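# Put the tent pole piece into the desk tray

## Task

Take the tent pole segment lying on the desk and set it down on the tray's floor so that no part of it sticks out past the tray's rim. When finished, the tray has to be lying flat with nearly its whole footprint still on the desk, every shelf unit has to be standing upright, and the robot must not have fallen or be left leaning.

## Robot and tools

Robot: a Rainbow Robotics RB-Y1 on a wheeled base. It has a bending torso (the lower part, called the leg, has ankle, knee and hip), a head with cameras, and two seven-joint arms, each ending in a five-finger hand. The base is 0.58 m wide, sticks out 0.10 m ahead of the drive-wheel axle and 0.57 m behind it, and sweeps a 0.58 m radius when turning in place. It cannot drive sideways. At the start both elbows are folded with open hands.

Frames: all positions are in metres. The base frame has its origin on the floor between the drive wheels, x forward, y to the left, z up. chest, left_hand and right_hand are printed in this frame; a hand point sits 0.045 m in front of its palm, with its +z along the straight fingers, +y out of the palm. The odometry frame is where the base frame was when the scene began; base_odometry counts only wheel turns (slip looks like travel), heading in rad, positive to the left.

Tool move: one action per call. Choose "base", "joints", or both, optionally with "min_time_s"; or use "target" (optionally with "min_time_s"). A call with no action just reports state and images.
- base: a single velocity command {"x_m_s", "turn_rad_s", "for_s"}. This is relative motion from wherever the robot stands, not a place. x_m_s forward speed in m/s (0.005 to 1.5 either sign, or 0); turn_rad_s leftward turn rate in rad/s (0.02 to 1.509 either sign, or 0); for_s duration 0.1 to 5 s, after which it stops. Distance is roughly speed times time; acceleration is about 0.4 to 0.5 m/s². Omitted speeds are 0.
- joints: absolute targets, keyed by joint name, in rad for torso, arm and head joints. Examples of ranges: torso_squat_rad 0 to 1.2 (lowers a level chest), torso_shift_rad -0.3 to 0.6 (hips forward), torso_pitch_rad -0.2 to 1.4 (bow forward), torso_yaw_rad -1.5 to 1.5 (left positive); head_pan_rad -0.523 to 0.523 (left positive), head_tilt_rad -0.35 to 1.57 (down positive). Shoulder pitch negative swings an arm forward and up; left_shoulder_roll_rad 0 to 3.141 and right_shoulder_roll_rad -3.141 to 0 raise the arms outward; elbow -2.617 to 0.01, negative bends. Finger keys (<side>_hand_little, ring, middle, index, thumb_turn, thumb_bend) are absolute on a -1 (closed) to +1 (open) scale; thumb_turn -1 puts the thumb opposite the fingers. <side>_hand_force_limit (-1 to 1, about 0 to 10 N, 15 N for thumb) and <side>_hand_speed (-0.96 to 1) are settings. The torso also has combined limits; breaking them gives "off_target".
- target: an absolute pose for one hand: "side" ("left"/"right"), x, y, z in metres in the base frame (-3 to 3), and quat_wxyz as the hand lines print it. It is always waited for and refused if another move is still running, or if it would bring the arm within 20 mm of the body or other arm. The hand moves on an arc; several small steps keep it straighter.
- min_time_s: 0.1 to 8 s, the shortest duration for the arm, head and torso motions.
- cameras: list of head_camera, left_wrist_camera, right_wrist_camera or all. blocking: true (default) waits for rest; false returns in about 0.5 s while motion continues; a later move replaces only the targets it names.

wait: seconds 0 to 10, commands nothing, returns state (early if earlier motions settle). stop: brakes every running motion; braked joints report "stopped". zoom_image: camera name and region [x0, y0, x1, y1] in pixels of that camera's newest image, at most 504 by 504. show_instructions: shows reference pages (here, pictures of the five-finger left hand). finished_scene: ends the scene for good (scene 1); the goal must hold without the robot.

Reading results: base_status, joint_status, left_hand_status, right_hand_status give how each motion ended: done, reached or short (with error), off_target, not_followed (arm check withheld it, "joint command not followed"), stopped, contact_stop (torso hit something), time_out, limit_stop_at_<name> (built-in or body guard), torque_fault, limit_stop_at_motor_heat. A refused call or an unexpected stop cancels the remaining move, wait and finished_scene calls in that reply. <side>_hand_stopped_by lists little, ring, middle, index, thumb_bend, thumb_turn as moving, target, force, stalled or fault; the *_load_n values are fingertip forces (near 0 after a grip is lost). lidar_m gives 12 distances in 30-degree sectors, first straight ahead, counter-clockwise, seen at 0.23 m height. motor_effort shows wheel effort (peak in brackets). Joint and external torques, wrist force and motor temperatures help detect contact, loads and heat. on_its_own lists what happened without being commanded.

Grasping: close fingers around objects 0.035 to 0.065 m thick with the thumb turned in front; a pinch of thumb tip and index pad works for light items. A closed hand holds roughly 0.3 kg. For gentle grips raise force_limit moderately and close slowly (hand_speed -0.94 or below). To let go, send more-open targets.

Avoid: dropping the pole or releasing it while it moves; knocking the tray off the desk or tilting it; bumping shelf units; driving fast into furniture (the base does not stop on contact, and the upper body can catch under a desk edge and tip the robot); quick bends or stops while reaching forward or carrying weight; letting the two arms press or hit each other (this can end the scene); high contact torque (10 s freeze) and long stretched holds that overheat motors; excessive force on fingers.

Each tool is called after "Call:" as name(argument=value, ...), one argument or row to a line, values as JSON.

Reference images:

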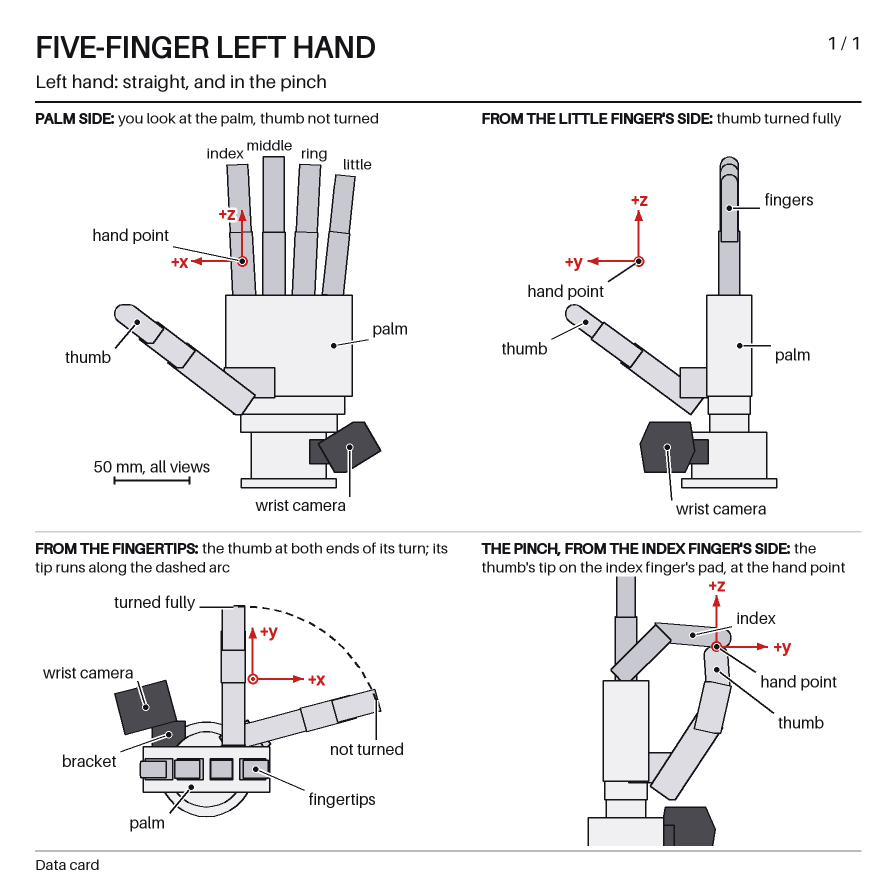

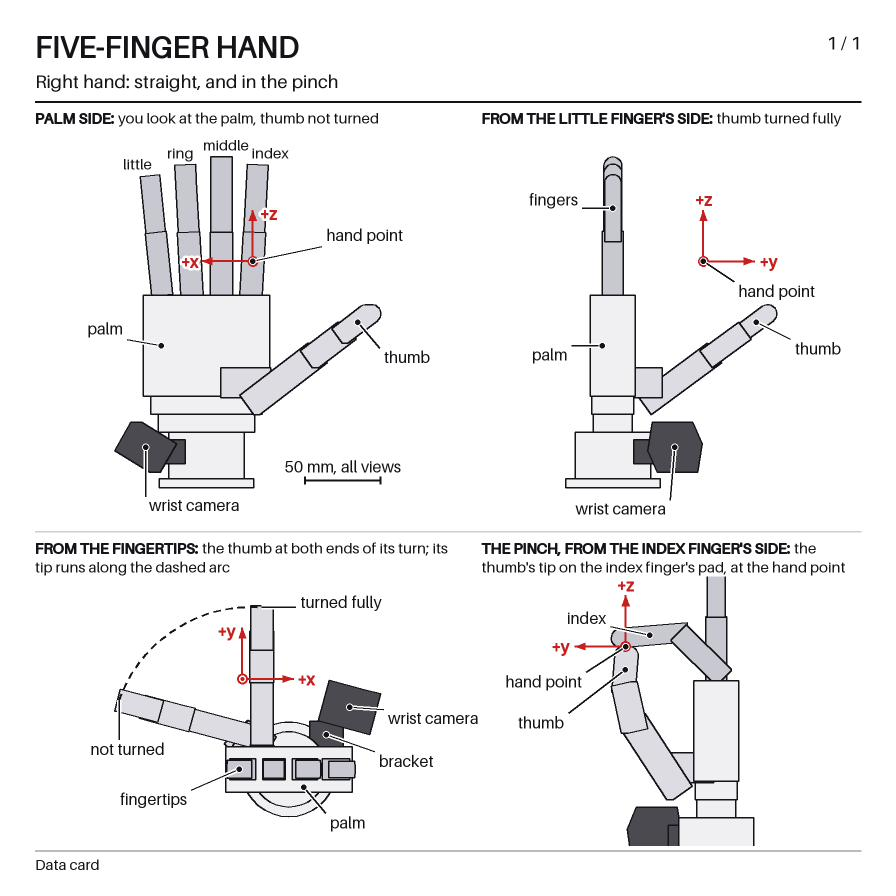

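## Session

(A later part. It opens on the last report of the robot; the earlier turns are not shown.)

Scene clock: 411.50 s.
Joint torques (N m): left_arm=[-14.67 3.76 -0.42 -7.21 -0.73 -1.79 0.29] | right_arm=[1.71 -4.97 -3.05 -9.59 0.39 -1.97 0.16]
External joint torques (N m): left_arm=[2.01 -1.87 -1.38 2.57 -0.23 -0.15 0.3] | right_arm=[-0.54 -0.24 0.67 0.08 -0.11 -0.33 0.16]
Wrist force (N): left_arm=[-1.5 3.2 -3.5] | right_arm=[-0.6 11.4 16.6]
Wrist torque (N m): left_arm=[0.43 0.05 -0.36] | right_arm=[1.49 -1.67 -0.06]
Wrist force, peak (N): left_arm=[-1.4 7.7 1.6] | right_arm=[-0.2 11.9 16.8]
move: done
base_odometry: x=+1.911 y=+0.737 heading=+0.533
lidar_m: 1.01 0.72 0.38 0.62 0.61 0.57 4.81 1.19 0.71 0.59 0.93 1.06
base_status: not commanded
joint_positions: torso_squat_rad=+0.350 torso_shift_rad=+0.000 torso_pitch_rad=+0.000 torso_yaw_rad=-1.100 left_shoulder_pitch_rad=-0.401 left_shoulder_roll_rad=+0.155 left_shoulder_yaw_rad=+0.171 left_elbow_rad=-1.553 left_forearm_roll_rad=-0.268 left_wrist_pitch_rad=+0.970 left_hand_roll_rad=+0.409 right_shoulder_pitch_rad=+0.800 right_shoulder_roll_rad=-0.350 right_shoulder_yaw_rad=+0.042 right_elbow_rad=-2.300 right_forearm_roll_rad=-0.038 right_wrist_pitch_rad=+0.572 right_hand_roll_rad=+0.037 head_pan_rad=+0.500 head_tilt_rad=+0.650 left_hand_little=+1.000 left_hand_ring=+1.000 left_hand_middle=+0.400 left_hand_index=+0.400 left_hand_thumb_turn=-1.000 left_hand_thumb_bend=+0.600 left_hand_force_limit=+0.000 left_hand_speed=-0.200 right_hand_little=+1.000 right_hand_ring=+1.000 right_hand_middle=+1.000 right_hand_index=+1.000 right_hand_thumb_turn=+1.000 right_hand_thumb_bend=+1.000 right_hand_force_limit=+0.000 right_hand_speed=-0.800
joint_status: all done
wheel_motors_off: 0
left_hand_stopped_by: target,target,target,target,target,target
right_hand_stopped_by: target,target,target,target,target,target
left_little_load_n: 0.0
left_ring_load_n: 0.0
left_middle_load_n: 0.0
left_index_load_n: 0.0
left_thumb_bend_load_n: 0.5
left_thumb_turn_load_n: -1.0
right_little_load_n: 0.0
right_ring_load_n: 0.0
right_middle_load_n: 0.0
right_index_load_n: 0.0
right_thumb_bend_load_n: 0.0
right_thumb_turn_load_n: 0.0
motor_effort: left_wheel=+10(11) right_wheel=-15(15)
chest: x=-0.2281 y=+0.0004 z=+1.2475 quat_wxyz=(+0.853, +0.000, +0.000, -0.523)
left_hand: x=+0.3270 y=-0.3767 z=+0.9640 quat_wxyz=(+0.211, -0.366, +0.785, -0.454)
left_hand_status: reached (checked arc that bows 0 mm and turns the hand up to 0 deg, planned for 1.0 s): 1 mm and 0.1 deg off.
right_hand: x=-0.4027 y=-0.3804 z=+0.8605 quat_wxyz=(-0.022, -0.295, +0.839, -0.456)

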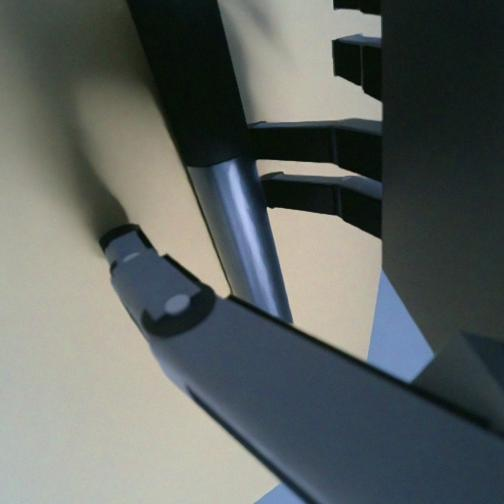

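Call:
move(
  target={"side": "left", "x": 0.327, "y": -0.377, "z": 0.967, "quat_wxyz": [0.2114, -0.3660, 0.7849, -0.4532]},
  min_time_s=0.5,
)

Call:
move(
  joints={"left_hand_speed": -0.94, "left_hand_force_limit": -0.2, "left_hand_index": -0.1, "left_hand_middle": -0.1, "left_hand_thumb_bend": 0.25},
  cameras=["left_wrist_camera"],
)

Scene clock: 420.60 s.
Joint torques (N m): left_arm=[-18.17 8.49 1.99 -10.77 -0.34 -1.48 -0.04] | right_arm=[1.62 -4.53 -2.95 -9.82 0.29 -1.99 0.39]
External joint torques (N m): left_arm=[-1.45 2.85 1.03 -1.01 0.16 0.15 -0.04] | right_arm=[-0.63 0.21 0.77 -0.15 -0.21 -0.35 0.39]
Wrist force (N): left_arm=[-1.6 6.2 2.0] | right_arm=[0.1 11.5 16.2]
Wrist torque (N m): left_arm=[0.53 0.23 -0.50] | right_arm=[1.52 -1.80 -0.05]
Wrist force, peak (N): left_arm=[-1.1 7.6 1.3] | right_arm=[-0.3 11.5 17.4]
move: done
base_odometry: x=+1.911 y=+0.737 heading=+0.533
lidar_m: 1.02 0.71 0.37 0.61 0.59 0.57 4.83 1.19 0.73 0.58 0.91 1.06
base_status: not commanded
joint_positions: torso_squat_rad=+0.350 torso_shift_rad=+0.000 torso_pitch_rad=+0.000 torso_yaw_rad=-1.100 left_shoulder_pitch_rad=-0.405 left_shoulder_roll_rad=+0.156 left_shoulder_yaw_rad=+0.171 left_elbow_rad=-1.558 left_forearm_roll_rad=-0.265 left_wrist_pitch_rad=+0.981 left_hand_roll_rad=+0.406 right_shoulder_pitch_rad=+0.800 right_shoulder_roll_rad=-0.350 right_shoulder_yaw_rad=+0.042 right_elbow_rad=-2.300 right_forearm_roll_rad=-0.038 right_wrist_pitch_rad=+0.572 right_hand_roll_rad=+0.037 head_pan_rad=+0.500 head_tilt_rad=+0.650 left_hand_little=+1.000 left_hand_ring=+1.000 left_hand_middle=+0.400 left_hand_index=+0.400 left_hand_thumb_turn=-1.000 left_hand_thumb_bend=+0.600 left_hand_force_limit=+0.000 left_hand_speed=-0.200 right_hand_little=+1.000 right_hand_ring=+1.000 right_hand_middle=+1.000 right_hand_index=+1.000 right_hand_thumb_turn=+1.000 right_hand_thumb_bend=+1.000 right_hand_force_limit=+0.000 right_hand_speed=-0.800
joint_status: all done
wheel_motors_off: 0
left_hand_stopped_by: target,target,target,target,target,target
right_hand_stopped_by: target,target,target,target,target,target
left_little_load_n: 0.0
left_ring_load_n: 0.0
left_middle_load_n: 0.0
left_index_load_n: 0.0
left_thumb_bend_load_n: 0.0
left_thumb_turn_load_n: 0.0
right_little_load_n: 0.0
right_ring_load_n: 0.0
right_middle_load_n: 0.0
right_index_load_n: 0.0
right_thumb_bend_load_n: 0.0
right_thumb_turn_load_n: 0.0
motor_effort: left_wheel=+11(11) right_wheel=-12(16)
chest: x=-0.2281 y=+0.0004 z=+1.2475 quat_wxyz=(+0.853, +0.000, +0.000, -0.523)
left_hand: x=+0.3267 y=-0.3771 z=+0.9666 quat_wxyz=(+0.211, -0.366, +0.785, -0.453)
left_hand_status: reached (checked arc that bows 0 mm and turns the hand up to 0 deg, planned for 0.5 s): 0 mm and 0.0 deg off.
right_hand: x=-0.4027 y=-0.3804 z=+0.8605 quat_wxyz=(-0.022, -0.295, +0.839, -0.456)
pictures: none

Scene clock: 423.63 s.
Joint torques (N m): left_arm=[-17.64 8.24 1.81 -10.51 -0.43 -1.45 0.03] | right_arm=[1.95 -4.82 -3.87 -9.71 0.4 -1.81 0.12]
External joint torques (N m): left_arm=[-0.92 2.59 0.84 -0.76 0.07 0.18 0.03] | right_arm=[-0.31 -0.08 -0.15 -0.04 -0.1 -0.16 0.12]
Wrist force (N): left_arm=[-1.1 5.7 0.9] | right_arm=[-0.2 11.6 16.2]
Wrist torque (N m): left_arm=[0.60 0.16 -0.46] | right_arm=[1.52 -1.73 -0.06]
Wrist force, peak (N): left_arm=[-1.5 7.6 2.0] | right_arm=[0.2 11.6 17.2]
move: off_target
base_odometry: x=+1.911 y=+0.737 heading=+0.533
lidar_m: 1.02 0.72 0.37 0.62 0.60 0.57 4.82 1.20 0.72 0.59 0.92 1.05
base_status: not commanded
joint_positions: torso_squat_rad=+0.350 torso_shift_rad=+0.000 torso_pitch_rad=+0.000 torso_yaw_rad=-1.100 left_shoulder_pitch_rad=-0.405 left_shoulder_roll_rad=+0.156 left_shoulder_yaw_rad=+0.171 left_elbow_rad=-1.559 left_forearm_roll_rad=-0.265 left_wrist_pitch_rad=+0.981 left_hand_roll_rad=+0.406 right_shoulder_pitch_rad=+0.800 right_shoulder_roll_rad=-0.350 right_shoulder_yaw_rad=+0.042 right_elbow_rad=-2.300 right_forearm_roll_rad=-0.038 right_wrist_pitch_rad=+0.572 right_hand_roll_rad=+0.037 head_pan_rad=+0.500 head_tilt_rad=+0.650 left_hand_little=+1.000 left_hand_ring=+1.000 left_hand_middle=-0.033 left_hand_index=-0.050 left_hand_thumb_turn=-1.000 left_hand_thumb_bend=+0.375 left_hand_force_limit=-0.200 left_hand_speed=-0.940 right_hand_little=+1.000 right_hand_ring=+1.000 right_hand_middle=+1.000 right_hand_index=+1.000 right_hand_thumb_turn=+1.000 right_hand_thumb_bend=+1.000 right_hand_force_limit=+0.000 right_hand_speed=-0.800
joint_status: left_hand_middle off_target (ended at -0.033, target -0.100); left_hand_index off_target (ended at -0.050, target -0.100); left_hand_thumb_bend off_target (ended at +0.375, target +0.250); the others done
wheel_motors_off: 0
left_hand_stopped_by: target,target,force,force,force,target
right_hand_stopped_by: target,target,target,target,target,target
left_little_load_n: 0.0
left_ring_load_n: 0.0
left_middle_load_n: 3.5
left_index_load_n: 4.0
left_thumb_bend_load_n: 6.5
left_thumb_turn_load_n: -1.0
right_little_load_n: 0.0
right_ring_load_n: 0.0
right_middle_load_n: 0.0
right_index_load_n: 0.0
right_thumb_bend_load_n: 0.0
right_thumb_turn_load_n: -0.5
motor_effort: left_wheel=+10(11) right_wheel=-14(16)
chest: x=-0.2281 y=+0.0004 z=+1.2475 quat_wxyz=(+0.853, +0.000, +0.000, -0.523)
left_hand: x=+0.3267 y=-0.3771 z=+0.9667 quat_wxyz=(+0.211, -0.366, +0.785, -0.453)
right_hand: x=-0.4027 y=-0.3804 z=+0.8605 quat_wxyz=(-0.022, -0.295, +0.839, -0.456)

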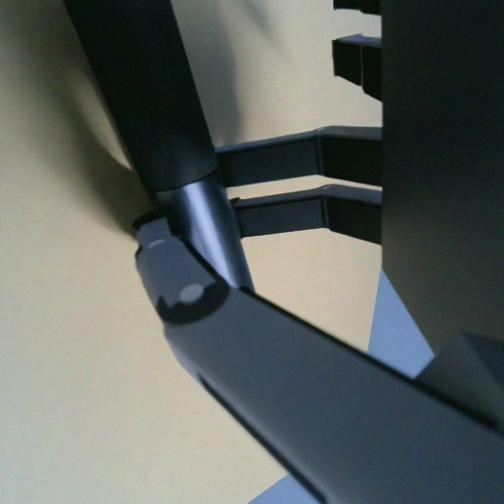

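Call:
move(
  target={"side": "left", "x": 0.327, "y": -0.377, "z": 0.982, "quat_wxyz": [0.2114, -0.3660, 0.7849, -0.4532]},
  min_time_s=1.5,
  cameras=["left_wrist_camera", "head_camera"],
)

Scene clock: 430.77 s.
Joint torques (N m): left_arm=[-18.77 8.42 2.12 -10.98 -0.33 -1.58 0.03] | right_arm=[2 -4.74 -3.62 -9.77 0.36 -1.9 0.26]
External joint torques (N m): left_arm=[-1.91 2.66 1.13 -1.34 0.16 0.06 0.04] | right_arm=[-0.25 -0.01 0.1 -0.1 -0.15 -0.25 0.26]
Wrist force (N): left_arm=[-1.6 7.3 2.2] | right_arm=[-0.2 11.4 16.5]
Wrist torque (N m): left_arm=[0.62 0.22 -0.50] | right_arm=[1.47 -1.76 -0.07]
Wrist force, peak (N): left_arm=[-1.6 7.7 1.6] | right_arm=[-0.2 11.5 17.2]
move: done
base_odometry: x=+1.911 y=+0.737 heading=+0.533
lidar_m: 1.02 0.73 0.37 0.62 0.60 0.57 4.82 1.19 0.73 0.59 0.93 1.05
base_status: not commanded
joint_positions: torso_squat_rad=+0.350 torso_shift_rad=+0.000 torso_pitch_rad=+0.000 torso_yaw_rad=-1.100 left_shoulder_pitch_rad=-0.421 left_shoulder_roll_rad=+0.163 left_shoulder_yaw_rad=+0.175 left_elbow_rad=-1.590 left_forearm_roll_rad=-0.253 left_wrist_pitch_rad=+1.026 left_hand_roll_rad=+0.390 right_shoulder_pitch_rad=+0.800 right_shoulder_roll_rad=-0.350 right_shoulder_yaw_rad=+0.042 right_elbow_rad=-2.300 right_forearm_roll_rad=-0.038 right_wrist_pitch_rad=+0.572 right_hand_roll_rad=+0.037 head_pan_rad=+0.500 head_tilt_rad=+0.650 left_hand_little=+1.000 left_hand_ring=+1.000 left_hand_middle=-0.033 left_hand_index=-0.050 left_hand_thumb_turn=-1.000 left_hand_thumb_bend=+0.375 left_hand_force_limit=-0.200 left_hand_speed=-0.940 right_hand_little=+1.000 right_hand_ring=+1.000 right_hand_middle=+1.000 right_hand_index=+1.000 right_hand_thumb_turn=+1.000 right_hand_thumb_bend=+1.000 right_hand_force_limit=+0.000 right_hand_speed=-0.800
joint_status: all done
wheel_motors_off: 0
left_hand_stopped_by: target,target,force,force,force,target
right_hand_stopped_by: target,target,target,target,target,target
left_little_load_n: 0.0
left_ring_load_n: 0.0
left_middle_load_n: 4.0
left_index_load_n: 4.0
left_thumb_bend_load_n: 6.5
left_thumb_turn_load_n: -1.5
right_little_load_n: 0.0
right_ring_load_n: 0.0
right_middle_load_n: 0.0
right_index_load_n: -0.5
right_thumb_bend_load_n: 0.0
right_thumb_turn_load_n: 0.0
motor_effort: left_wheel=+10(11) right_wheel=-13(16)
chest: x=-0.2281 y=+0.0004 z=+1.2475 quat_wxyz=(+0.853, +0.000, +0.000, -0.523)
left_hand: x=+0.3269 y=-0.3776 z=+0.9810 quat_wxyz=(+0.211, -0.366, +0.785, -0.453)
left_hand_status: reached (checked arc that bows 0 mm and turns the hand up to 0 deg, planned for 1.5 s): 1 mm and 0.0 deg off.
right_hand: x=-0.4027 y=-0.3804 z=+0.8605 quat_wxyz=(-0.022, -0.295, +0.839, -0.456)
pictures: head_camera, left_wrist_camera

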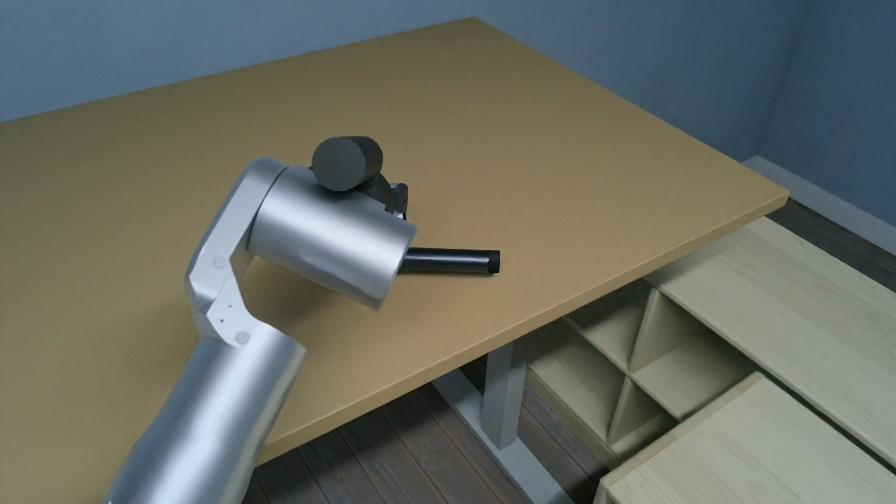

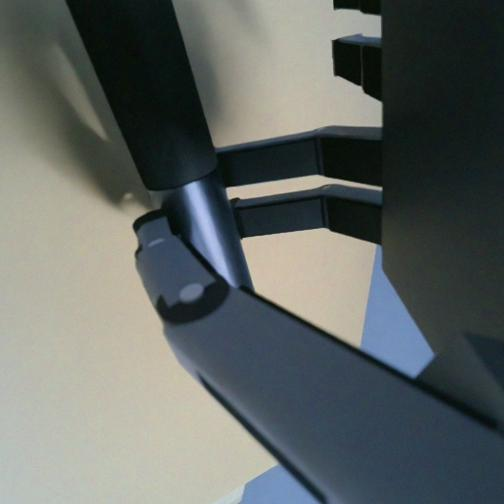

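Call:
move(
  target={"side": "left", "x": 0.32, "y": -0.37, "z": 1.07, "quat_wxyz": [0.2114, -0.3660, 0.7849, -0.4532]},
  min_time_s=2.5,
)

Call:
move(
  joints={"torso_yaw_rad": -0.3, "head_pan_rad": 0.45, "head_tilt_rad": 0.7},
  min_time_s=3.5,
  cameras=["head_camera", "left_wrist_camera"],
)

Scene clock: 463.40 s.
Joint torques (N m): left_arm=[-19 9.11 2.13 -9.74 -0.31 -1.66 0.02] | right_arm=[1.2 -4.63 -3.07 -9.55 0.37 -1.92 0.19]
External joint torques (N m): left_arm=[-1.61 2.75 1.09 -1.22 0.15 0.03 0.03] | right_arm=[-1.06 0.1 0.64 0.12 -0.13 -0.28 0.19]
Wrist force (N): left_arm=[-1.7 7.1 1.8] | right_arm=[-0.6 10.9 16.2]
Wrist torque (N m): left_arm=[0.63 0.24 -0.51] | right_arm=[1.42 -1.66 -0.10]
Wrist force, peak (N): left_arm=[-1.3 7.7 2.8] | right_arm=[0.0 11.5 17.6]
move: done
base_odometry: x=+1.911 y=+0.737 heading=+0.533
lidar_m: 1.02 0.71 0.37 0.63 0.61 0.57 4.82 1.20 0.72 0.58 0.91 1.05
base_status: not commanded
joint_positions: torso_squat_rad=+0.350 torso_shift_rad=+0.000 torso_pitch_rad=+0.000 torso_yaw_rad=-1.100 left_shoulder_pitch_rad=-0.533 left_shoulder_roll_rad=+0.201 left_shoulder_yaw_rad=+0.205 left_elbow_rad=-1.783 left_forearm_roll_rad=-0.202 left_wrist_pitch_rad=+1.325 left_hand_roll_rad=+0.304 right_shoulder_pitch_rad=+0.800 right_shoulder_roll_rad=-0.350 right_shoulder_yaw_rad=+0.042 right_elbow_rad=-2.300 right_forearm_roll_rad=-0.038 right_wrist_pitch_rad=+0.572 right_hand_roll_rad=+0.037 head_pan_rad=+0.500 head_tilt_rad=+0.650 left_hand_little=+1.000 left_hand_ring=+1.000 left_hand_middle=-0.033 left_hand_index=-0.050 left_hand_thumb_turn=-1.000 left_hand_thumb_bend=+0.375 left_hand_force_limit=-0.200 left_hand_speed=-0.940 right_hand_little=+1.000 right_hand_ring=+1.000 right_hand_middle=+1.000 right_hand_index=+1.000 right_hand_thumb_turn=+1.000 right_hand_thumb_bend=+1.000 right_hand_force_limit=+0.000 right_hand_speed=-0.800
joint_status: all done
wheel_motors_off: 0
left_hand_stopped_by: target,target,force,force,force,target
right_hand_stopped_by: target,target,target,target,target,target
left_little_load_n: 0.0
left_ring_load_n: 0.0
left_middle_load_n: 4.0
left_index_load_n: 3.5
left_thumb_bend_load_n: 6.5
left_thumb_turn_load_n: -1.5
right_little_load_n: 0.0
right_ring_load_n: 0.0
right_middle_load_n: 0.0
right_index_load_n: 0.0
right_thumb_bend_load_n: 0.0
right_thumb_turn_load_n: 0.0
motor_effort: left_wheel=+10(11) right_wheel=-14(16)
chest: x=-0.2281 y=+0.0004 z=+1.2475 quat_wxyz=(+0.853, +0.000, +0.000, -0.523)
left_hand: x=+0.3198 y=-0.3702 z=+1.0695 quat_wxyz=(+0.211, -0.366, +0.785, -0.453)
left_hand_status: reached (checked arc that bows 5 mm and turns the hand up to 1 deg, planned for 2.5 s): 1 mm and 0.0 deg off.
right_hand: x=-0.4027 y=-0.3804 z=+0.8605 quat_wxyz=(-0.022, -0.295, +0.839, -0.456)
pictures: none

Scene clock: 467.20 s.
Joint torques (N m): left_arm=[-18.89 9.1 1.84 -9.62 -0.36 -1.7 0.04] | right_arm=[1.57 -4.64 -3.23 -9.68 0.36 -1.9 0.04]
External joint torques (N m): left_arm=[-1.49 2.75 0.81 -1.1 0.1 -0.01 0.05] | right_arm=[-0.67 0.1 0.5 -0.01 -0.14 -0.25 0.04]
Wrist force (N): left_arm=[-1.3 6.8 1.4] | right_arm=[-0.4 11.7 16.5]
Wrist torque (N m): left_arm=[0.60 0.19 -0.50] | right_arm=[1.50 -1.73 -0.10]
Wrist force, peak (N): left_arm=[-1.4 7.7 2.0] | right_arm=[0.0 12.1 17.1]
move: done
base_odometry: x=+1.911 y=+0.737 heading=+0.533
lidar_m: 1.02 0.72 0.36 0.61 0.60 0.57 4.82 1.19 0.73 0.59 0.92 1.05
base_status: not commanded
joint_positions: torso_squat_rad=+0.350 torso_shift_rad=+0.000 torso_pitch_rad=+0.000 torso_yaw_rad=-0.300 left_shoulder_pitch_rad=-0.533 left_shoulder_roll_rad=+0.201 left_shoulder_yaw_rad=+0.206 left_elbow_rad=-1.783 left_forearm_roll_rad=-0.202 left_wrist_pitch_rad=+1.325 left_hand_roll_rad=+0.304 right_shoulder_pitch_rad=+0.800 right_shoulder_roll_rad=-0.350 right_shoulder_yaw_rad=+0.042 right_elbow_rad=-2.300 right_forearm_roll_rad=-0.038 right_wrist_pitch_rad=+0.572 right_hand_roll_rad=+0.037 head_pan_rad=+0.450 head_tilt_rad=+0.700 left_hand_little=+1.000 left_hand_ring=+1.000 left_hand_middle=-0.033 left_hand_index=-0.050 left_hand_thumb_turn=-1.000 left_hand_thumb_bend=+0.375 left_hand_force_limit=-0.200 left_hand_speed=-0.940 right_hand_little=+1.000 right_hand_ring=+1.000 right_hand_middle=+1.000 right_hand_index=+1.000 right_hand_thumb_turn=+1.000 right_hand_thumb_bend=+1.000 right_hand_force_limit=+0.000 right_hand_speed=-0.800
joint_status: all done
wheel_motors_off: 0
left_hand_stopped_by: target,target,force,force,force,target
right_hand_stopped_by: target,target,target,target,target,target
left_little_load_n: 0.0
left_ring_load_n: 0.0
left_middle_load_n: 4.0
left_index_load_n: 3.5
left_thumb_bend_load_n: 7.0
left_thumb_turn_load_n: -1.5
right_little_load_n: 0.0
right_ring_load_n: 0.0
right_middle_load_n: 0.0
right_index_load_n: 0.0
right_thumb_bend_load_n: 0.0
right_thumb_turn_load_n: 0.0
motor_effort: left_wheel=+10(11) right_wheel=-14(16)
chest: x=-0.2281 y=+0.0004 z=+1.2475 quat_wxyz=(+0.989, +0.000, +0.000, -0.149)
left_hand: x=+0.4195 y=+0.1352 z=+1.0696 quat_wxyz=(+0.371, -0.643, +0.581, -0.335)
right_hand: x=-0.0766 y=-0.3902 z=+0.8605 quat_wxyz=(+0.157, -0.599, +0.658, -0.429)

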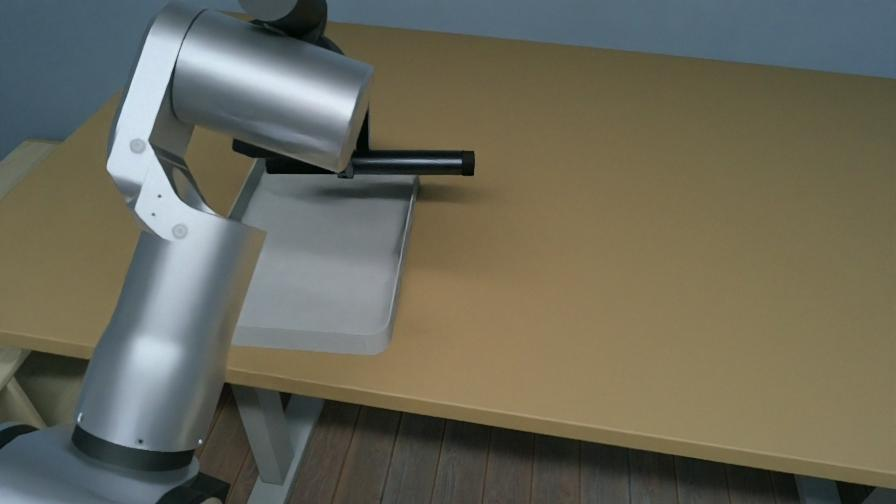

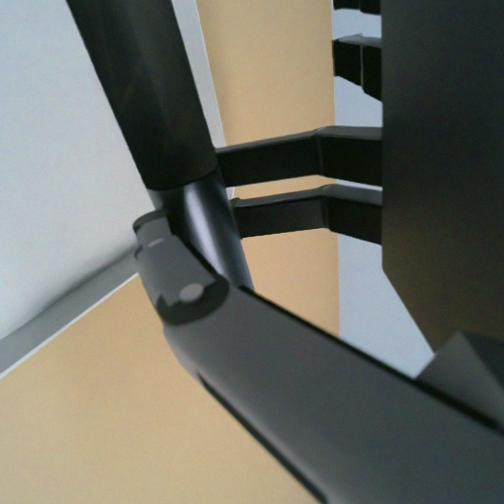

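Call:
move(
  target={"side": "left", "x": 0.40, "y": 0.17, "z": 1.08, "quat_wxyz": [0.25, -0.433, 0.75, -0.433]},
  min_time_s=2,
)

Call:
move(
  target={"side": "left", "x": 0.39, "y": 0.20, "z": 1.07, "quat_wxyz": [0.1210, -0.2096, 0.8404, -0.4852]},
  min_time_s=2.5,
  cameras=["head_camera", "left_wrist_camera"],
)

Scene clock: 479.23 s.
Joint torques (N m): left_arm=[-15.98 14.49 3.92 -7.36 0.72 -2.35 0.18] | right_arm=[0.98 -5.08 -3.82 -9.78 0.34 -1.92 0.12]
External joint torques (N m): left_arm=[0.18 2.47 0.42 0.79 0.05 -0.71 0.19] | right_arm=[-1.26 -0.34 -0.1 -0.11 -0.16 -0.28 0.12]
Wrist force (N): left_arm=[-1.5 6.3 2.0] | right_arm=[0.1 11.3 16.8]
Wrist torque (N m): left_arm=[0.48 0.25 -0.52] | right_arm=[1.46 -1.80 0.00]
Wrist force, peak (N): left_arm=[-1.6 7.7 2.8] | right_arm=[0.0 11.9 16.9]
move: done
base_odometry: x=+1.911 y=+0.737 heading=+0.533
lidar_m: 1.02 0.72 0.37 0.62 0.60 0.57 4.82 1.20 0.73 0.60 0.93 1.05
base_status: not commanded
joint_positions: torso_squat_rad=+0.350 torso_shift_rad=+0.000 torso_pitch_rad=+0.000 torso_yaw_rad=-0.300 left_shoulder_pitch_rad=-0.459 left_shoulder_roll_rad=+0.526 left_shoulder_yaw_rad=+0.438 left_elbow_rad=-1.626 left_forearm_roll_rad=+0.782 left_wrist_pitch_rad=+1.282 left_hand_roll_rad=-0.394 right_shoulder_pitch_rad=+0.800 right_shoulder_roll_rad=-0.350 right_shoulder_yaw_rad=+0.042 right_elbow_rad=-2.300 right_forearm_roll_rad=-0.038 right_wrist_pitch_rad=+0.572 right_hand_roll_rad=+0.037 head_pan_rad=+0.450 head_tilt_rad=+0.700 left_hand_little=+1.000 left_hand_ring=+1.000 left_hand_middle=-0.033 left_hand_index=-0.050 left_hand_thumb_turn=-1.000 left_hand_thumb_bend=+0.375 left_hand_force_limit=-0.200 left_hand_speed=-0.940 right_hand_little=+1.000 right_hand_ring=+1.000 right_hand_middle=+1.000 right_hand_index=+1.000 right_hand_thumb_turn=+1.000 right_hand_thumb_bend=+1.000 right_hand_force_limit=+0.000 right_hand_speed=-0.800
joint_status: all done
wheel_motors_off: 0
left_hand_stopped_by: target,target,force,force,force,target
right_hand_stopped_by: target,target,target,target,target,target
left_little_load_n: 0.0
left_ring_load_n: -0.5
left_middle_load_n: 4.0
left_index_load_n: 3.5
left_thumb_bend_load_n: 6.5
left_thumb_turn_load_n: -1.5
right_little_load_n: 0.0
right_ring_load_n: 0.0
right_middle_load_n: 0.0
right_index_load_n: 0.0
right_thumb_bend_load_n: 0.0
right_thumb_turn_load_n: 0.0
motor_effort: left_wheel=+10(11) right_wheel=-12(16)
chest: x=-0.2281 y=+0.0004 z=+1.2475 quat_wxyz=(+0.989, +0.000, +0.000, -0.149)
left_hand: x=+0.3999 y=+0.1698 z=+1.0801 quat_wxyz=(+0.250, -0.433, +0.750, -0.433)
left_hand_status: reached (checked arc that bows 29 mm and turns the hand up to 36 deg, planned for 2.0 s): 0 mm and 0.0 deg off.
right_hand: x=-0.0765 y=-0.3902 z=+0.8605 quat_wxyz=(+0.157, -0.599, +0.658, -0.429)
pictures: none

Scene clock: 482.07 s.
Joint torques (N m): left_arm=[-19.71 17.95 1.98 -7.4 1.66 -0.51 0.07] | right_arm=[1.24 -5.1 -3.12 -9.7 0.15 -2 0.18]
External joint torques (N m): left_arm=[-1.11 2.67 -1.24 0.94 0 0.1 0.08] | right_arm=[-1 -0.36 0.6 -0.03 -0.36 -0.36 0.17]
Wrist force (N): left_arm=[-1.7 6.6 2.0] | right_arm=[-0.3 11.3 16.9]
Wrist torque (N m): left_arm=[0.59 0.23 -0.47] | right_arm=[1.42 -1.73 -0.08]
Wrist force, peak (N): left_arm=[-1.7 7.3 3.1] | right_arm=[-0.4 11.7 17.2]
move: done
base_odometry: x=+1.911 y=+0.737 heading=+0.533
lidar_m: 1.02 0.72 0.37 0.61 0.60 0.56 4.82 1.19 0.72 0.58 0.92 1.06
base_status: not commanded
joint_positions: torso_squat_rad=+0.350 torso_shift_rad=+0.000 torso_pitch_rad=+0.000 torso_yaw_rad=-0.300 left_shoulder_pitch_rad=-0.777 left_shoulder_roll_rad=+0.802 left_shoulder_yaw_rad=+0.416 left_elbow_rad=-0.741 left_forearm_roll_rad=+1.303 left_wrist_pitch_rad=+1.492 left_hand_roll_rad=-1.252 right_shoulder_pitch_rad=+0.800 right_shoulder_roll_rad=-0.350 right_shoulder_yaw_rad=+0.042 right_elbow_rad=-2.300 right_forearm_roll_rad=-0.038 right_wrist_pitch_rad=+0.572 right_hand_roll_rad=+0.037 head_pan_rad=+0.450 head_tilt_rad=+0.700 left_hand_little=+1.000 left_hand_ring=+1.000 left_hand_middle=-0.033 left_hand_index=-0.050 left_hand_thumb_turn=-1.000 left_hand_thumb_bend=+0.375 left_hand_force_limit=-0.200 left_hand_speed=-0.940 right_hand_little=+1.000 right_hand_ring=+1.000 right_hand_middle=+1.000 right_hand_index=+1.000 right_hand_thumb_turn=+1.000 right_hand_thumb_bend=+1.000 right_hand_force_limit=+0.000 right_hand_speed=-0.800
joint_status: all done
wheel_motors_off: 0
left_hand_stopped_by: target,target,force,force,force,target
right_hand_stopped_by: target,target,target,target,target,target
left_little_load_n: 0.0
left_ring_load_n: 0.0
left_middle_load_n: 4.0
left_index_load_n: 3.5
left_thumb_bend_load_n: 6.5
left_thumb_turn_load_n: -2.0
right_little_load_n: 0.0
right_ring_load_n: 0.0
right_middle_load_n: 0.0
right_index_load_n: 0.0
right_thumb_bend_load_n: 0.0
right_thumb_turn_load_n: 0.0
motor_effort: left_wheel=+11(11) right_wheel=-13(16)
chest: x=-0.2281 y=+0.0004 z=+1.2475 quat_wxyz=(+0.989, +0.000, +0.000, -0.149)
left_hand: x=+0.3892 y=+0.1996 z=+1.0702 quat_wxyz=(+0.125, -0.211, +0.840, -0.485)
left_hand_status: reached (checked arc that bows 38 mm and turns the hand up to 32 deg, planned for 2.5 s): 1 mm and 0.5 deg off.
right_hand: x=-0.0765 y=-0.3902 z=+0.8605 quat_wxyz=(+0.157, -0.599, +0.658, -0.429)

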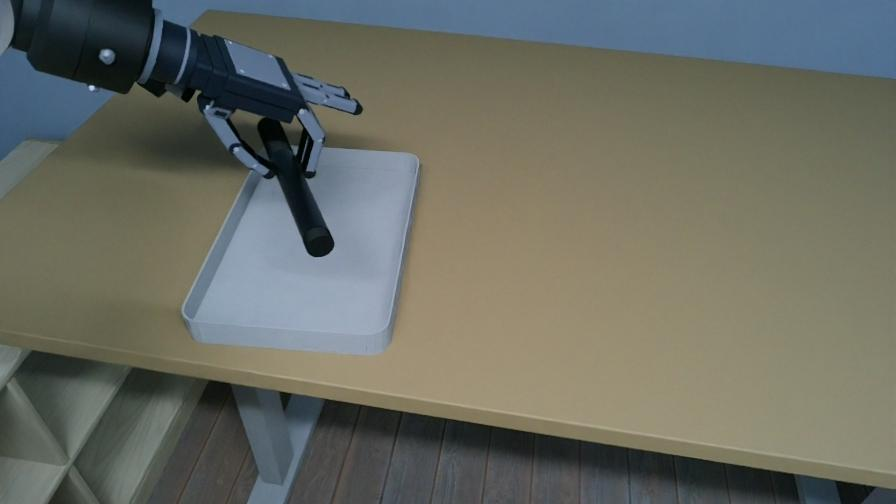

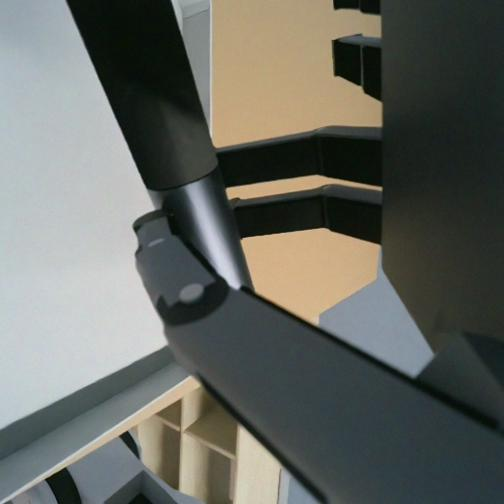

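Call:
move(
  target={"side": "left", "x": 0.423, "y": 0.197, "z": 1.02, "quat_wxyz": [0.1210, -0.2096, 0.8404, -0.4852]},
  min_time_s=2,
)

Call:
move(
  target={"side": "left", "x": 0.423, "y": 0.197, "z": 0.99, "quat_wxyz": [0.1210, -0.2096, 0.8404, -0.4852]},
  min_time_s=1.5,
  cameras=["head_camera", "left_wrist_camera"],
)

Scene clock: 502.67 s.
Joint torques (N m): left_arm=[-21.4 13.7 1 -7.73 1.44 -0.6 -0.06] | right_arm=[1.56 -5.08 -2.9 -9.72 0.4 -2.02 0.12]
External joint torques (N m): left_arm=[-1.42 -0.39 -1.01 0.84 -0.22 -0.43 -0.05] | right_arm=[-0.67 -0.34 0.83 -0.05 -0.11 -0.37 0.11]
Wrist force (N): left_arm=[-1.3 7.2 1.9] | right_arm=[-0.4 11.3 16.5]
Wrist torque (N m): left_arm=[0.64 0.21 -0.50] | right_arm=[1.46 -1.72 -0.09]
Wrist force, peak (N): left_arm=[-1.3 8.2 1.5] | right_arm=[-0.6 11.8 16.8]
move: short
base_odometry: x=+1.911 y=+0.737 heading=+0.533
lidar_m: 1.02 0.73 0.36 0.63 0.60 0.56 4.82 1.20 0.73 0.58 0.91 1.05
base_status: not commanded
joint_positions: torso_squat_rad=+0.350 torso_shift_rad=+0.000 torso_pitch_rad=+0.000 torso_yaw_rad=-0.300 left_shoulder_pitch_rad=-0.962 left_shoulder_roll_rad=+0.800 left_shoulder_yaw_rad=+0.387 left_elbow_rad=-0.267 left_forearm_roll_rad=+1.259 left_wrist_pitch_rad=+1.294 left_hand_roll_rad=-1.569 right_shoulder_pitch_rad=+0.800 right_shoulder_roll_rad=-0.350 right_shoulder_yaw_rad=+0.042 right_elbow_rad=-2.300 right_forearm_roll_rad=-0.038 right_wrist_pitch_rad=+0.572 right_hand_roll_rad=+0.037 head_pan_rad=+0.450 head_tilt_rad=+0.700 left_hand_little=+1.000 left_hand_ring=+1.000 left_hand_middle=-0.033 left_hand_index=-0.050 left_hand_thumb_turn=-1.000 left_hand_thumb_bend=+0.375 left_hand_force_limit=-0.200 left_hand_speed=-0.940 right_hand_little=+1.000 right_hand_ring=+1.000 right_hand_middle=+1.000 right_hand_index=+1.000 right_hand_thumb_turn=+1.000 right_hand_thumb_bend=+1.000 right_hand_force_limit=+0.000 right_hand_speed=-0.800
joint_status: all done
wheel_motors_off: 0
left_hand_stopped_by: target,target,force,force,force,target
right_hand_stopped_by: target,target,target,target,target,target
left_little_load_n: 0.0
left_ring_load_n: 0.0
left_middle_load_n: 3.5
left_index_load_n: 3.5
left_thumb_bend_load_n: 6.5
left_thumb_turn_load_n: -2.0
right_little_load_n: 0.0
right_ring_load_n: 0.0
right_middle_load_n: 0.0
right_index_load_n: 0.0
right_thumb_bend_load_n: 0.0
right_thumb_turn_load_n: 0.0
motor_effort: left_wheel=+10(11) right_wheel=-13(16)
chest: x=-0.2281 y=+0.0004 z=+1.2475 quat_wxyz=(+0.989, +0.000, +0.000, -0.149)
left_hand: x=+0.4225 y=+0.1970 z=+1.0202 quat_wxyz=(+0.160, -0.222, +0.838, -0.473)
left_hand_status: short (checked arc that bows 16 mm and turns the hand up to 4 deg, as near as the solve gets, planned for 2.0 s): 1 mm and 4.9 deg off. The place is met; only the turn is off.
right_hand: x=-0.0765 y=-0.3902 z=+0.8605 quat_wxyz=(+0.157, -0.599, +0.658, -0.429)
pictures: none

Scene clock: 504.50 s.
Joint torques (N m): left_arm=[-19.49 13.32 3.24 -7.69 1.72 -0.55 -0.03] | right_arm=[2.05 -5.48 -2.94 -9.95 0.2 -1.98 0.28]
External joint torques (N m): left_arm=[0.3 -0.88 1.28 0.83 0.09 -0.43 -0.02] | right_arm=[-0.18 -0.74 0.78 -0.28 -0.3 -0.33 0.27]
Wrist force (N): left_arm=[-0.5 7.0 2.5] | right_arm=[-0.1 11.3 16.9]
Wrist torque (N m): left_arm=[0.60 0.07 -0.44] | right_arm=[1.46 -1.79 -0.05]
Wrist force, peak (N): left_arm=[-0.8 7.8 2.6] | right_arm=[-0.2 11.4 17.0]
move: short
base_odometry: x=+1.911 y=+0.737 heading=+0.533
lidar_m: 1.01 0.71 0.37 0.62 0.60 0.57 4.81 1.20 0.72 0.58 0.92 1.05
base_status: not commanded
joint_positions: torso_squat_rad=+0.350 torso_shift_rad=+0.000 torso_pitch_rad=+0.000 torso_yaw_rad=-0.300 left_shoulder_pitch_rad=-0.915 left_shoulder_roll_rad=+0.765 left_shoulder_yaw_rad=+0.401 left_elbow_rad=-0.267 left_forearm_roll_rad=+1.269 left_wrist_pitch_rad=+1.237 left_hand_roll_rad=-1.621 right_shoulder_pitch_rad=+0.800 right_shoulder_roll_rad=-0.350 right_shoulder_yaw_rad=+0.042 right_elbow_rad=-2.300 right_forearm_roll_rad=-0.038 right_wrist_pitch_rad=+0.572 right_hand_roll_rad=+0.037 head_pan_rad=+0.450 head_tilt_rad=+0.700 left_hand_little=+1.000 left_hand_ring=+1.000 left_hand_middle=-0.033 left_hand_index=-0.050 left_hand_thumb_turn=-1.000 left_hand_thumb_bend=+0.375 left_hand_force_limit=-0.200 left_hand_speed=-0.940 right_hand_little=+1.000 right_hand_ring=+1.000 right_hand_middle=+1.000 right_hand_index=+1.000 right_hand_thumb_turn=+1.000 right_hand_thumb_bend=+1.000 right_hand_force_limit=+0.000 right_hand_speed=-0.800
joint_status: all done
wheel_motors_off: 0
left_hand_stopped_by: target,target,force,force,force,target
right_hand_stopped_by: target,target,target,target,target,target
left_little_load_n: 0.0
left_ring_load_n: 0.0
left_middle_load_n: 3.5
left_index_load_n: 3.5
left_thumb_bend_load_n: 6.5
left_thumb_turn_load_n: -1.5
right_little_load_n: 0.0
right_ring_load_n: 0.0
right_middle_load_n: 0.0
right_index_load_n: 0.0
right_thumb_bend_load_n: 0.0
right_thumb_turn_load_n: 0.0
motor_effort: left_wheel=+10(11) right_wheel=-13(17)
chest: x=-0.2281 y=+0.0004 z=+1.2475 quat_wxyz=(+0.989, +0.000, +0.000, -0.149)
left_hand: x=+0.4225 y=+0.1970 z=+0.9903 quat_wxyz=(+0.171, -0.226, +0.838, -0.467)
left_hand_status: short (checked arc that bows 1 mm and turns the hand up to 1 deg, as near as the solve gets, planned for 1.5 s): 1 mm and 6.4 deg off. The place is met; only the turn is off.
right_hand: x=-0.0765 y=-0.3902 z=+0.8605 quat_wxyz=(+0.157, -0.599, +0.658, -0.429)

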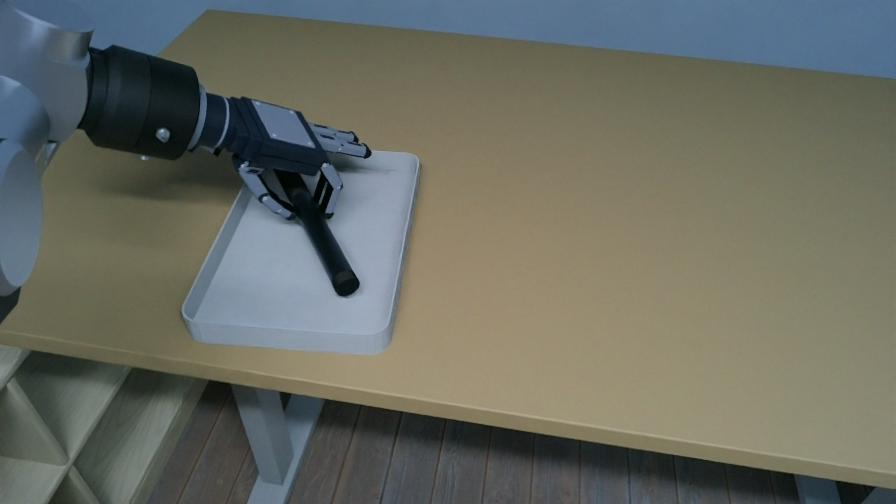

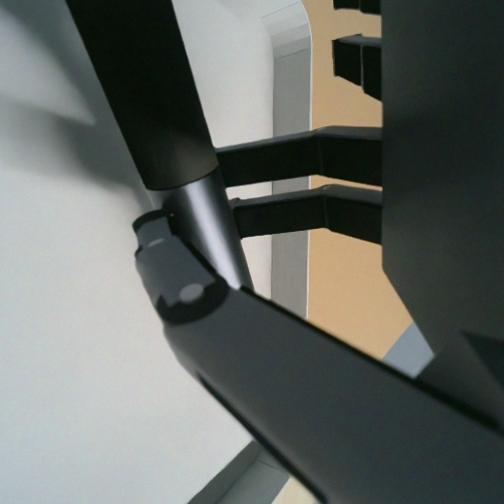

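Call:
move(
  target={"side": "left", "x": 0.40, "y": 0.2, "z": 1.06, "quat_wxyz": [0.1210, -0.2096, 0.8404, -0.4852]},
  min_time_s=2,
)

Call:
move(
  joints={"torso_yaw_rad": -0.7, "head_pan_rad": 0.5},
  min_time_s=2,
)

Call:
move(
  target={"side": "left", "x": 0.423, "y": 0.197, "z": 1.02, "quat_wxyz": [0.1210, -0.2096, 0.8404, -0.4852]},
  min_time_s=2.5,
  cameras=["head_camera"],
)

Scene clock: 516.80 s.
Joint torques (N m): left_arm=[-21.37 17.02 0.89 -9.62 1.27 0.08 0.3] | right_arm=[1.6 -4.3 -2.98 -9.89 0.36 -1.95 0.1]
External joint torques (N m): left_arm=[-1.61 3.02 -1.23 -1.2 -0.47 0.25 0.3] | right_arm=[-0.64 0.44 0.74 -0.22 -0.14 -0.3 0.09]
Wrist force (N): left_arm=[-1.7 6.8 2.3] | right_arm=[-0.2 11.1 16.5]
Wrist torque (N m): left_arm=[0.57 0.31 -0.42] | right_arm=[1.41 -1.75 -0.06]
Wrist force, peak (N): left_arm=[-1.0 7.9 2.5] | right_arm=[-0.1 11.8 17.5]
move: done
base_odometry: x=+1.911 y=+0.737 heading=+0.533
lidar_m: 1.02 0.72 0.36 0.63 0.60 0.56 4.82 1.20 0.73 0.59 0.93 1.04
base_status: not commanded
joint_positions: torso_squat_rad=+0.350 torso_shift_rad=+0.000 torso_pitch_rad=+0.000 torso_yaw_rad=-0.300 left_shoulder_pitch_rad=-1.006 left_shoulder_roll_rad=+0.858 left_shoulder_yaw_rad=+0.374 left_elbow_rad=-0.277 left_forearm_roll_rad=+1.262 left_wrist_pitch_rad=+1.443 left_hand_roll_rad=-1.497 right_shoulder_pitch_rad=+0.800 right_shoulder_roll_rad=-0.350 right_shoulder_yaw_rad=+0.042 right_elbow_rad=-2.300 right_forearm_roll_rad=-0.038 right_wrist_pitch_rad=+0.572 right_hand_roll_rad=+0.037 head_pan_rad=+0.450 head_tilt_rad=+0.700 left_hand_little=+1.000 left_hand_ring=+1.000 left_hand_middle=-0.033 left_hand_index=-0.050 left_hand_thumb_turn=-1.000 left_hand_thumb_bend=+0.375 left_hand_force_limit=-0.200 left_hand_speed=-0.940 right_hand_little=+1.000 right_hand_ring=+1.000 right_hand_middle=+1.000 right_hand_index=+1.000 right_hand_thumb_turn=+1.000 right_hand_thumb_bend=+1.000 right_hand_force_limit=+0.000 right_hand_speed=-0.800
joint_status: all done
wheel_motors_off: 0
left_hand_stopped_by: target,target,force,force,force,target
right_hand_stopped_by: target,target,target,target,target,target
left_little_load_n: 0.0
left_ring_load_n: 0.0
left_middle_load_n: 4.0
left_index_load_n: 4.0
left_thumb_bend_load_n: 6.5
left_thumb_turn_load_n: -1.5
right_little_load_n: 0.0
right_ring_load_n: 0.0
right_middle_load_n: 0.0
right_index_load_n: 0.0
right_thumb_bend_load_n: 0.0
right_thumb_turn_load_n: -0.5
motor_effort: left_wheel=+10(11) right_wheel=-13(16)
chest: x=-0.2281 y=+0.0004 z=+1.2475 quat_wxyz=(+0.989, +0.000, +0.000, -0.149)
left_hand: x=+0.4004 y=+0.2000 z=+1.0593 quat_wxyz=(+0.117, -0.208, +0.841, -0.486)
left_hand_status: reached (checked arc that bows 4 mm and turns the hand up to 7 deg, planned for 2.0 s): 1 mm and 0.5 deg off.
right_hand: x=-0.0765 y=-0.3902 z=+0.8605 quat_wxyz=(+0.157, -0.599, +0.658, -0.429)
pictures: none

Scene clock: 519.10 s.
Joint torques (N m): left_arm=[-21.2 16.43 0.78 -9.57 1.37 0.06 0.38] | right_arm=[1.53 -4.09 -3.15 -9.72 0.27 -1.99 0.23]
External joint torques (N m): left_arm=[-1.45 2.42 -1.34 -1.14 -0.36 0.23 0.38] | right_arm=[-0.71 0.64 0.57 -0.05 -0.23 -0.35 0.22]
Wrist force (N): left_arm=[-1.2 7.8 1.8] | right_arm=[-0.4 11.5 16.2]
Wrist torque (N m): left_arm=[0.73 0.16 -0.45] | right_arm=[1.47 -1.72 -0.08]
Wrist force, peak (N): left_arm=[-1.6 7.8 1.9] | right_arm=[-0.3 11.3 17.2]
move: done
base_odometry: x=+1.911 y=+0.737 heading=+0.533
lidar_m: 1.01 0.71 0.37 0.63 0.61 0.56 4.82 1.20 0.72 0.58 0.93 1.05
base_status: not commanded
joint_positions: torso_squat_rad=+0.350 torso_shift_rad=+0.000 torso_pitch_rad=+0.000 torso_yaw_rad=-0.700 left_shoulder_pitch_rad=-1.006 left_shoulder_roll_rad=+0.858 left_shoulder_yaw_rad=+0.374 left_elbow_rad=-0.277 left_forearm_roll_rad=+1.262 left_wrist_pitch_rad=+1.443 left_hand_roll_rad=-1.497 right_shoulder_pitch_rad=+0.800 right_shoulder_roll_rad=-0.350 right_shoulder_yaw_rad=+0.042 right_elbow_rad=-2.300 right_forearm_roll_rad=-0.038 right_wrist_pitch_rad=+0.572 right_hand_roll_rad=+0.037 head_pan_rad=+0.500 head_tilt_rad=+0.700 left_hand_little=+1.000 left_hand_ring=+1.000 left_hand_middle=-0.033 left_hand_index=-0.050 left_hand_thumb_turn=-1.000 left_hand_thumb_bend=+0.375 left_hand_force_limit=-0.200 left_hand_speed=-0.940 right_hand_little=+1.000 right_hand_ring=+1.000 right_hand_middle=+1.000 right_hand_index=+1.000 right_hand_thumb_turn=+1.000 right_hand_thumb_bend=+1.000 right_hand_force_limit=+0.000 right_hand_speed=-0.800
joint_status: all done
wheel_motors_off: 0
left_hand_stopped_by: target,target,force,force,force,target
right_hand_stopped_by: target,target,target,target,target,target
left_little_load_n: 0.0
left_ring_load_n: 0.0
left_middle_load_n: 4.0
left_index_load_n: 4.0
left_thumb_bend_load_n: 6.5
left_thumb_turn_load_n: -1.5
right_little_load_n: 0.0
right_ring_load_n: 0.0
right_middle_load_n: 0.0
right_index_load_n: 0.0
right_thumb_bend_load_n: 0.0
right_thumb_turn_load_n: 0.0
motor_effort: left_wheel=+10(11) right_wheel=-15(15)
chest: x=-0.2281 y=+0.0004 z=+1.2475 quat_wxyz=(+0.939, +0.000, +0.000, -0.343)
left_hand: x=+0.4286 y=-0.0604 z=+1.0593 quat_wxyz=(+0.018, -0.037, +0.865, -0.500)
right_hand: x=-0.2406 y=-0.4183 z=+0.8605 quat_wxyz=(+0.069, -0.456, +0.764, -0.451)
pictures: none

Scene clock: 521.93 s.
Joint torques (N m): left_arm=[-7.93 24.73 5.31 -8.57 1.68 -0.33 0.3] | right_arm=[1.58 -4.56 -3.08 -9.63 0.33 -2.04 0.17]
External joint torques (N m): left_arm=[0.53 2.95 0.72 -0.91 -0.02 0.13 0.31] | right_arm=[-0.66 0.18 0.64 0.04 -0.17 -0.39 0.17]
Wrist force (N): left_arm=[-1.5 7.2 2.3] | right_arm=[-0.2 11.2 17.0]
Wrist torque (N m): left_arm=[0.67 0.21 -0.40] | right_arm=[1.38 -1.75 -0.10]
Wrist force, peak (N): left_arm=[-0.8 8.1 1.7] | right_arm=[-0.5 11.9 17.0]
move: done
base_odometry: x=+1.911 y=+0.737 heading=+0.533
lidar_m: 1.01 0.72 0.37 0.62 0.61 0.56 4.81 1.20 0.73 0.59 0.91 1.04
base_status: not commanded
joint_positions: torso_squat_rad=+0.350 torso_shift_rad=+0.000 torso_pitch_rad=+0.000 torso_yaw_rad=-0.700 left_shoulder_pitch_rad=-0.167 left_shoulder_roll_rad=+0.977 left_shoulder_yaw_rad=+0.790 left_elbow_rad=-0.844 left_forearm_roll_rad=+1.517 left_wrist_pitch_rad=+1.475 left_hand_roll_rad=-1.326 right_shoulder_pitch_rad=+0.800 right_shoulder_roll_rad=-0.350 right_shoulder_yaw_rad=+0.042 right_elbow_rad=-2.300 right_forearm_roll_rad=-0.038 right_wrist_pitch_rad=+0.572 right_hand_roll_rad=+0.037 head_pan_rad=+0.500 head_tilt_rad=+0.700 left_hand_little=+1.000 left_hand_ring=+1.000 left_hand_middle=-0.033 left_hand_index=-0.050 left_hand_thumb_turn=-1.000 left_hand_thumb_bend=+0.375 left_hand_force_limit=-0.200 left_hand_speed=-0.940 right_hand_little=+1.000 right_hand_ring=+1.000 right_hand_middle=+1.000 right_hand_index=+1.000 right_hand_thumb_turn=+1.000 right_hand_thumb_bend=+1.000 right_hand_force_limit=+0.000 right_hand_speed=-0.800
joint_status: all done
wheel_motors_off: 0
left_hand_stopped_by: target,target,force,force,force,target
right_hand_stopped_by: target,target,target,target,target,target
left_little_load_n: 0.0
left_ring_load_n: 0.0
left_middle_load_n: 4.0
left_index_load_n: 4.0
left_thumb_bend_load_n: 6.5
left_thumb_turn_load_n: -1.5
right_little_load_n: -0.5
right_ring_load_n: 0.0
right_middle_load_n: 0.0
right_index_load_n: 0.0
right_thumb_bend_load_n: 0.0
right_thumb_turn_load_n: 0.0
motor_effort: left_wheel=+10(11) right_wheel=-13(16)
chest: x=-0.2280 y=+0.0004 z=+1.2475 quat_wxyz=(+0.939, +0.000, +0.000, -0.343)
left_hand: x=+0.4225 y=+0.1968 z=+1.0204 quat_wxyz=(+0.115, -0.207, +0.840, -0.488)
left_hand_status: reached (checked arc that bows 41 mm and turns the hand up to 23 deg, planned for 2.5 s): 1 mm and 0.8 deg off.
right_hand: x=-0.2406 y=-0.4183 z=+0.8605 quat_wxyz=(+0.069, -0.456, +0.764, -0.451)

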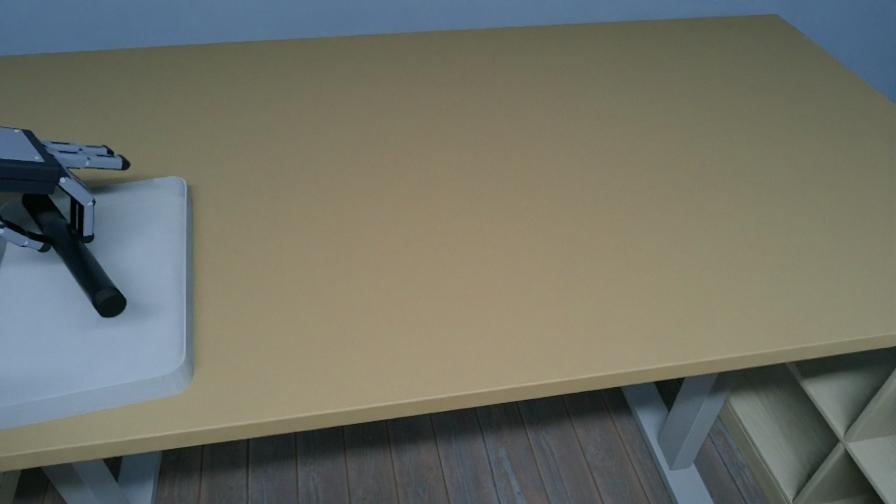

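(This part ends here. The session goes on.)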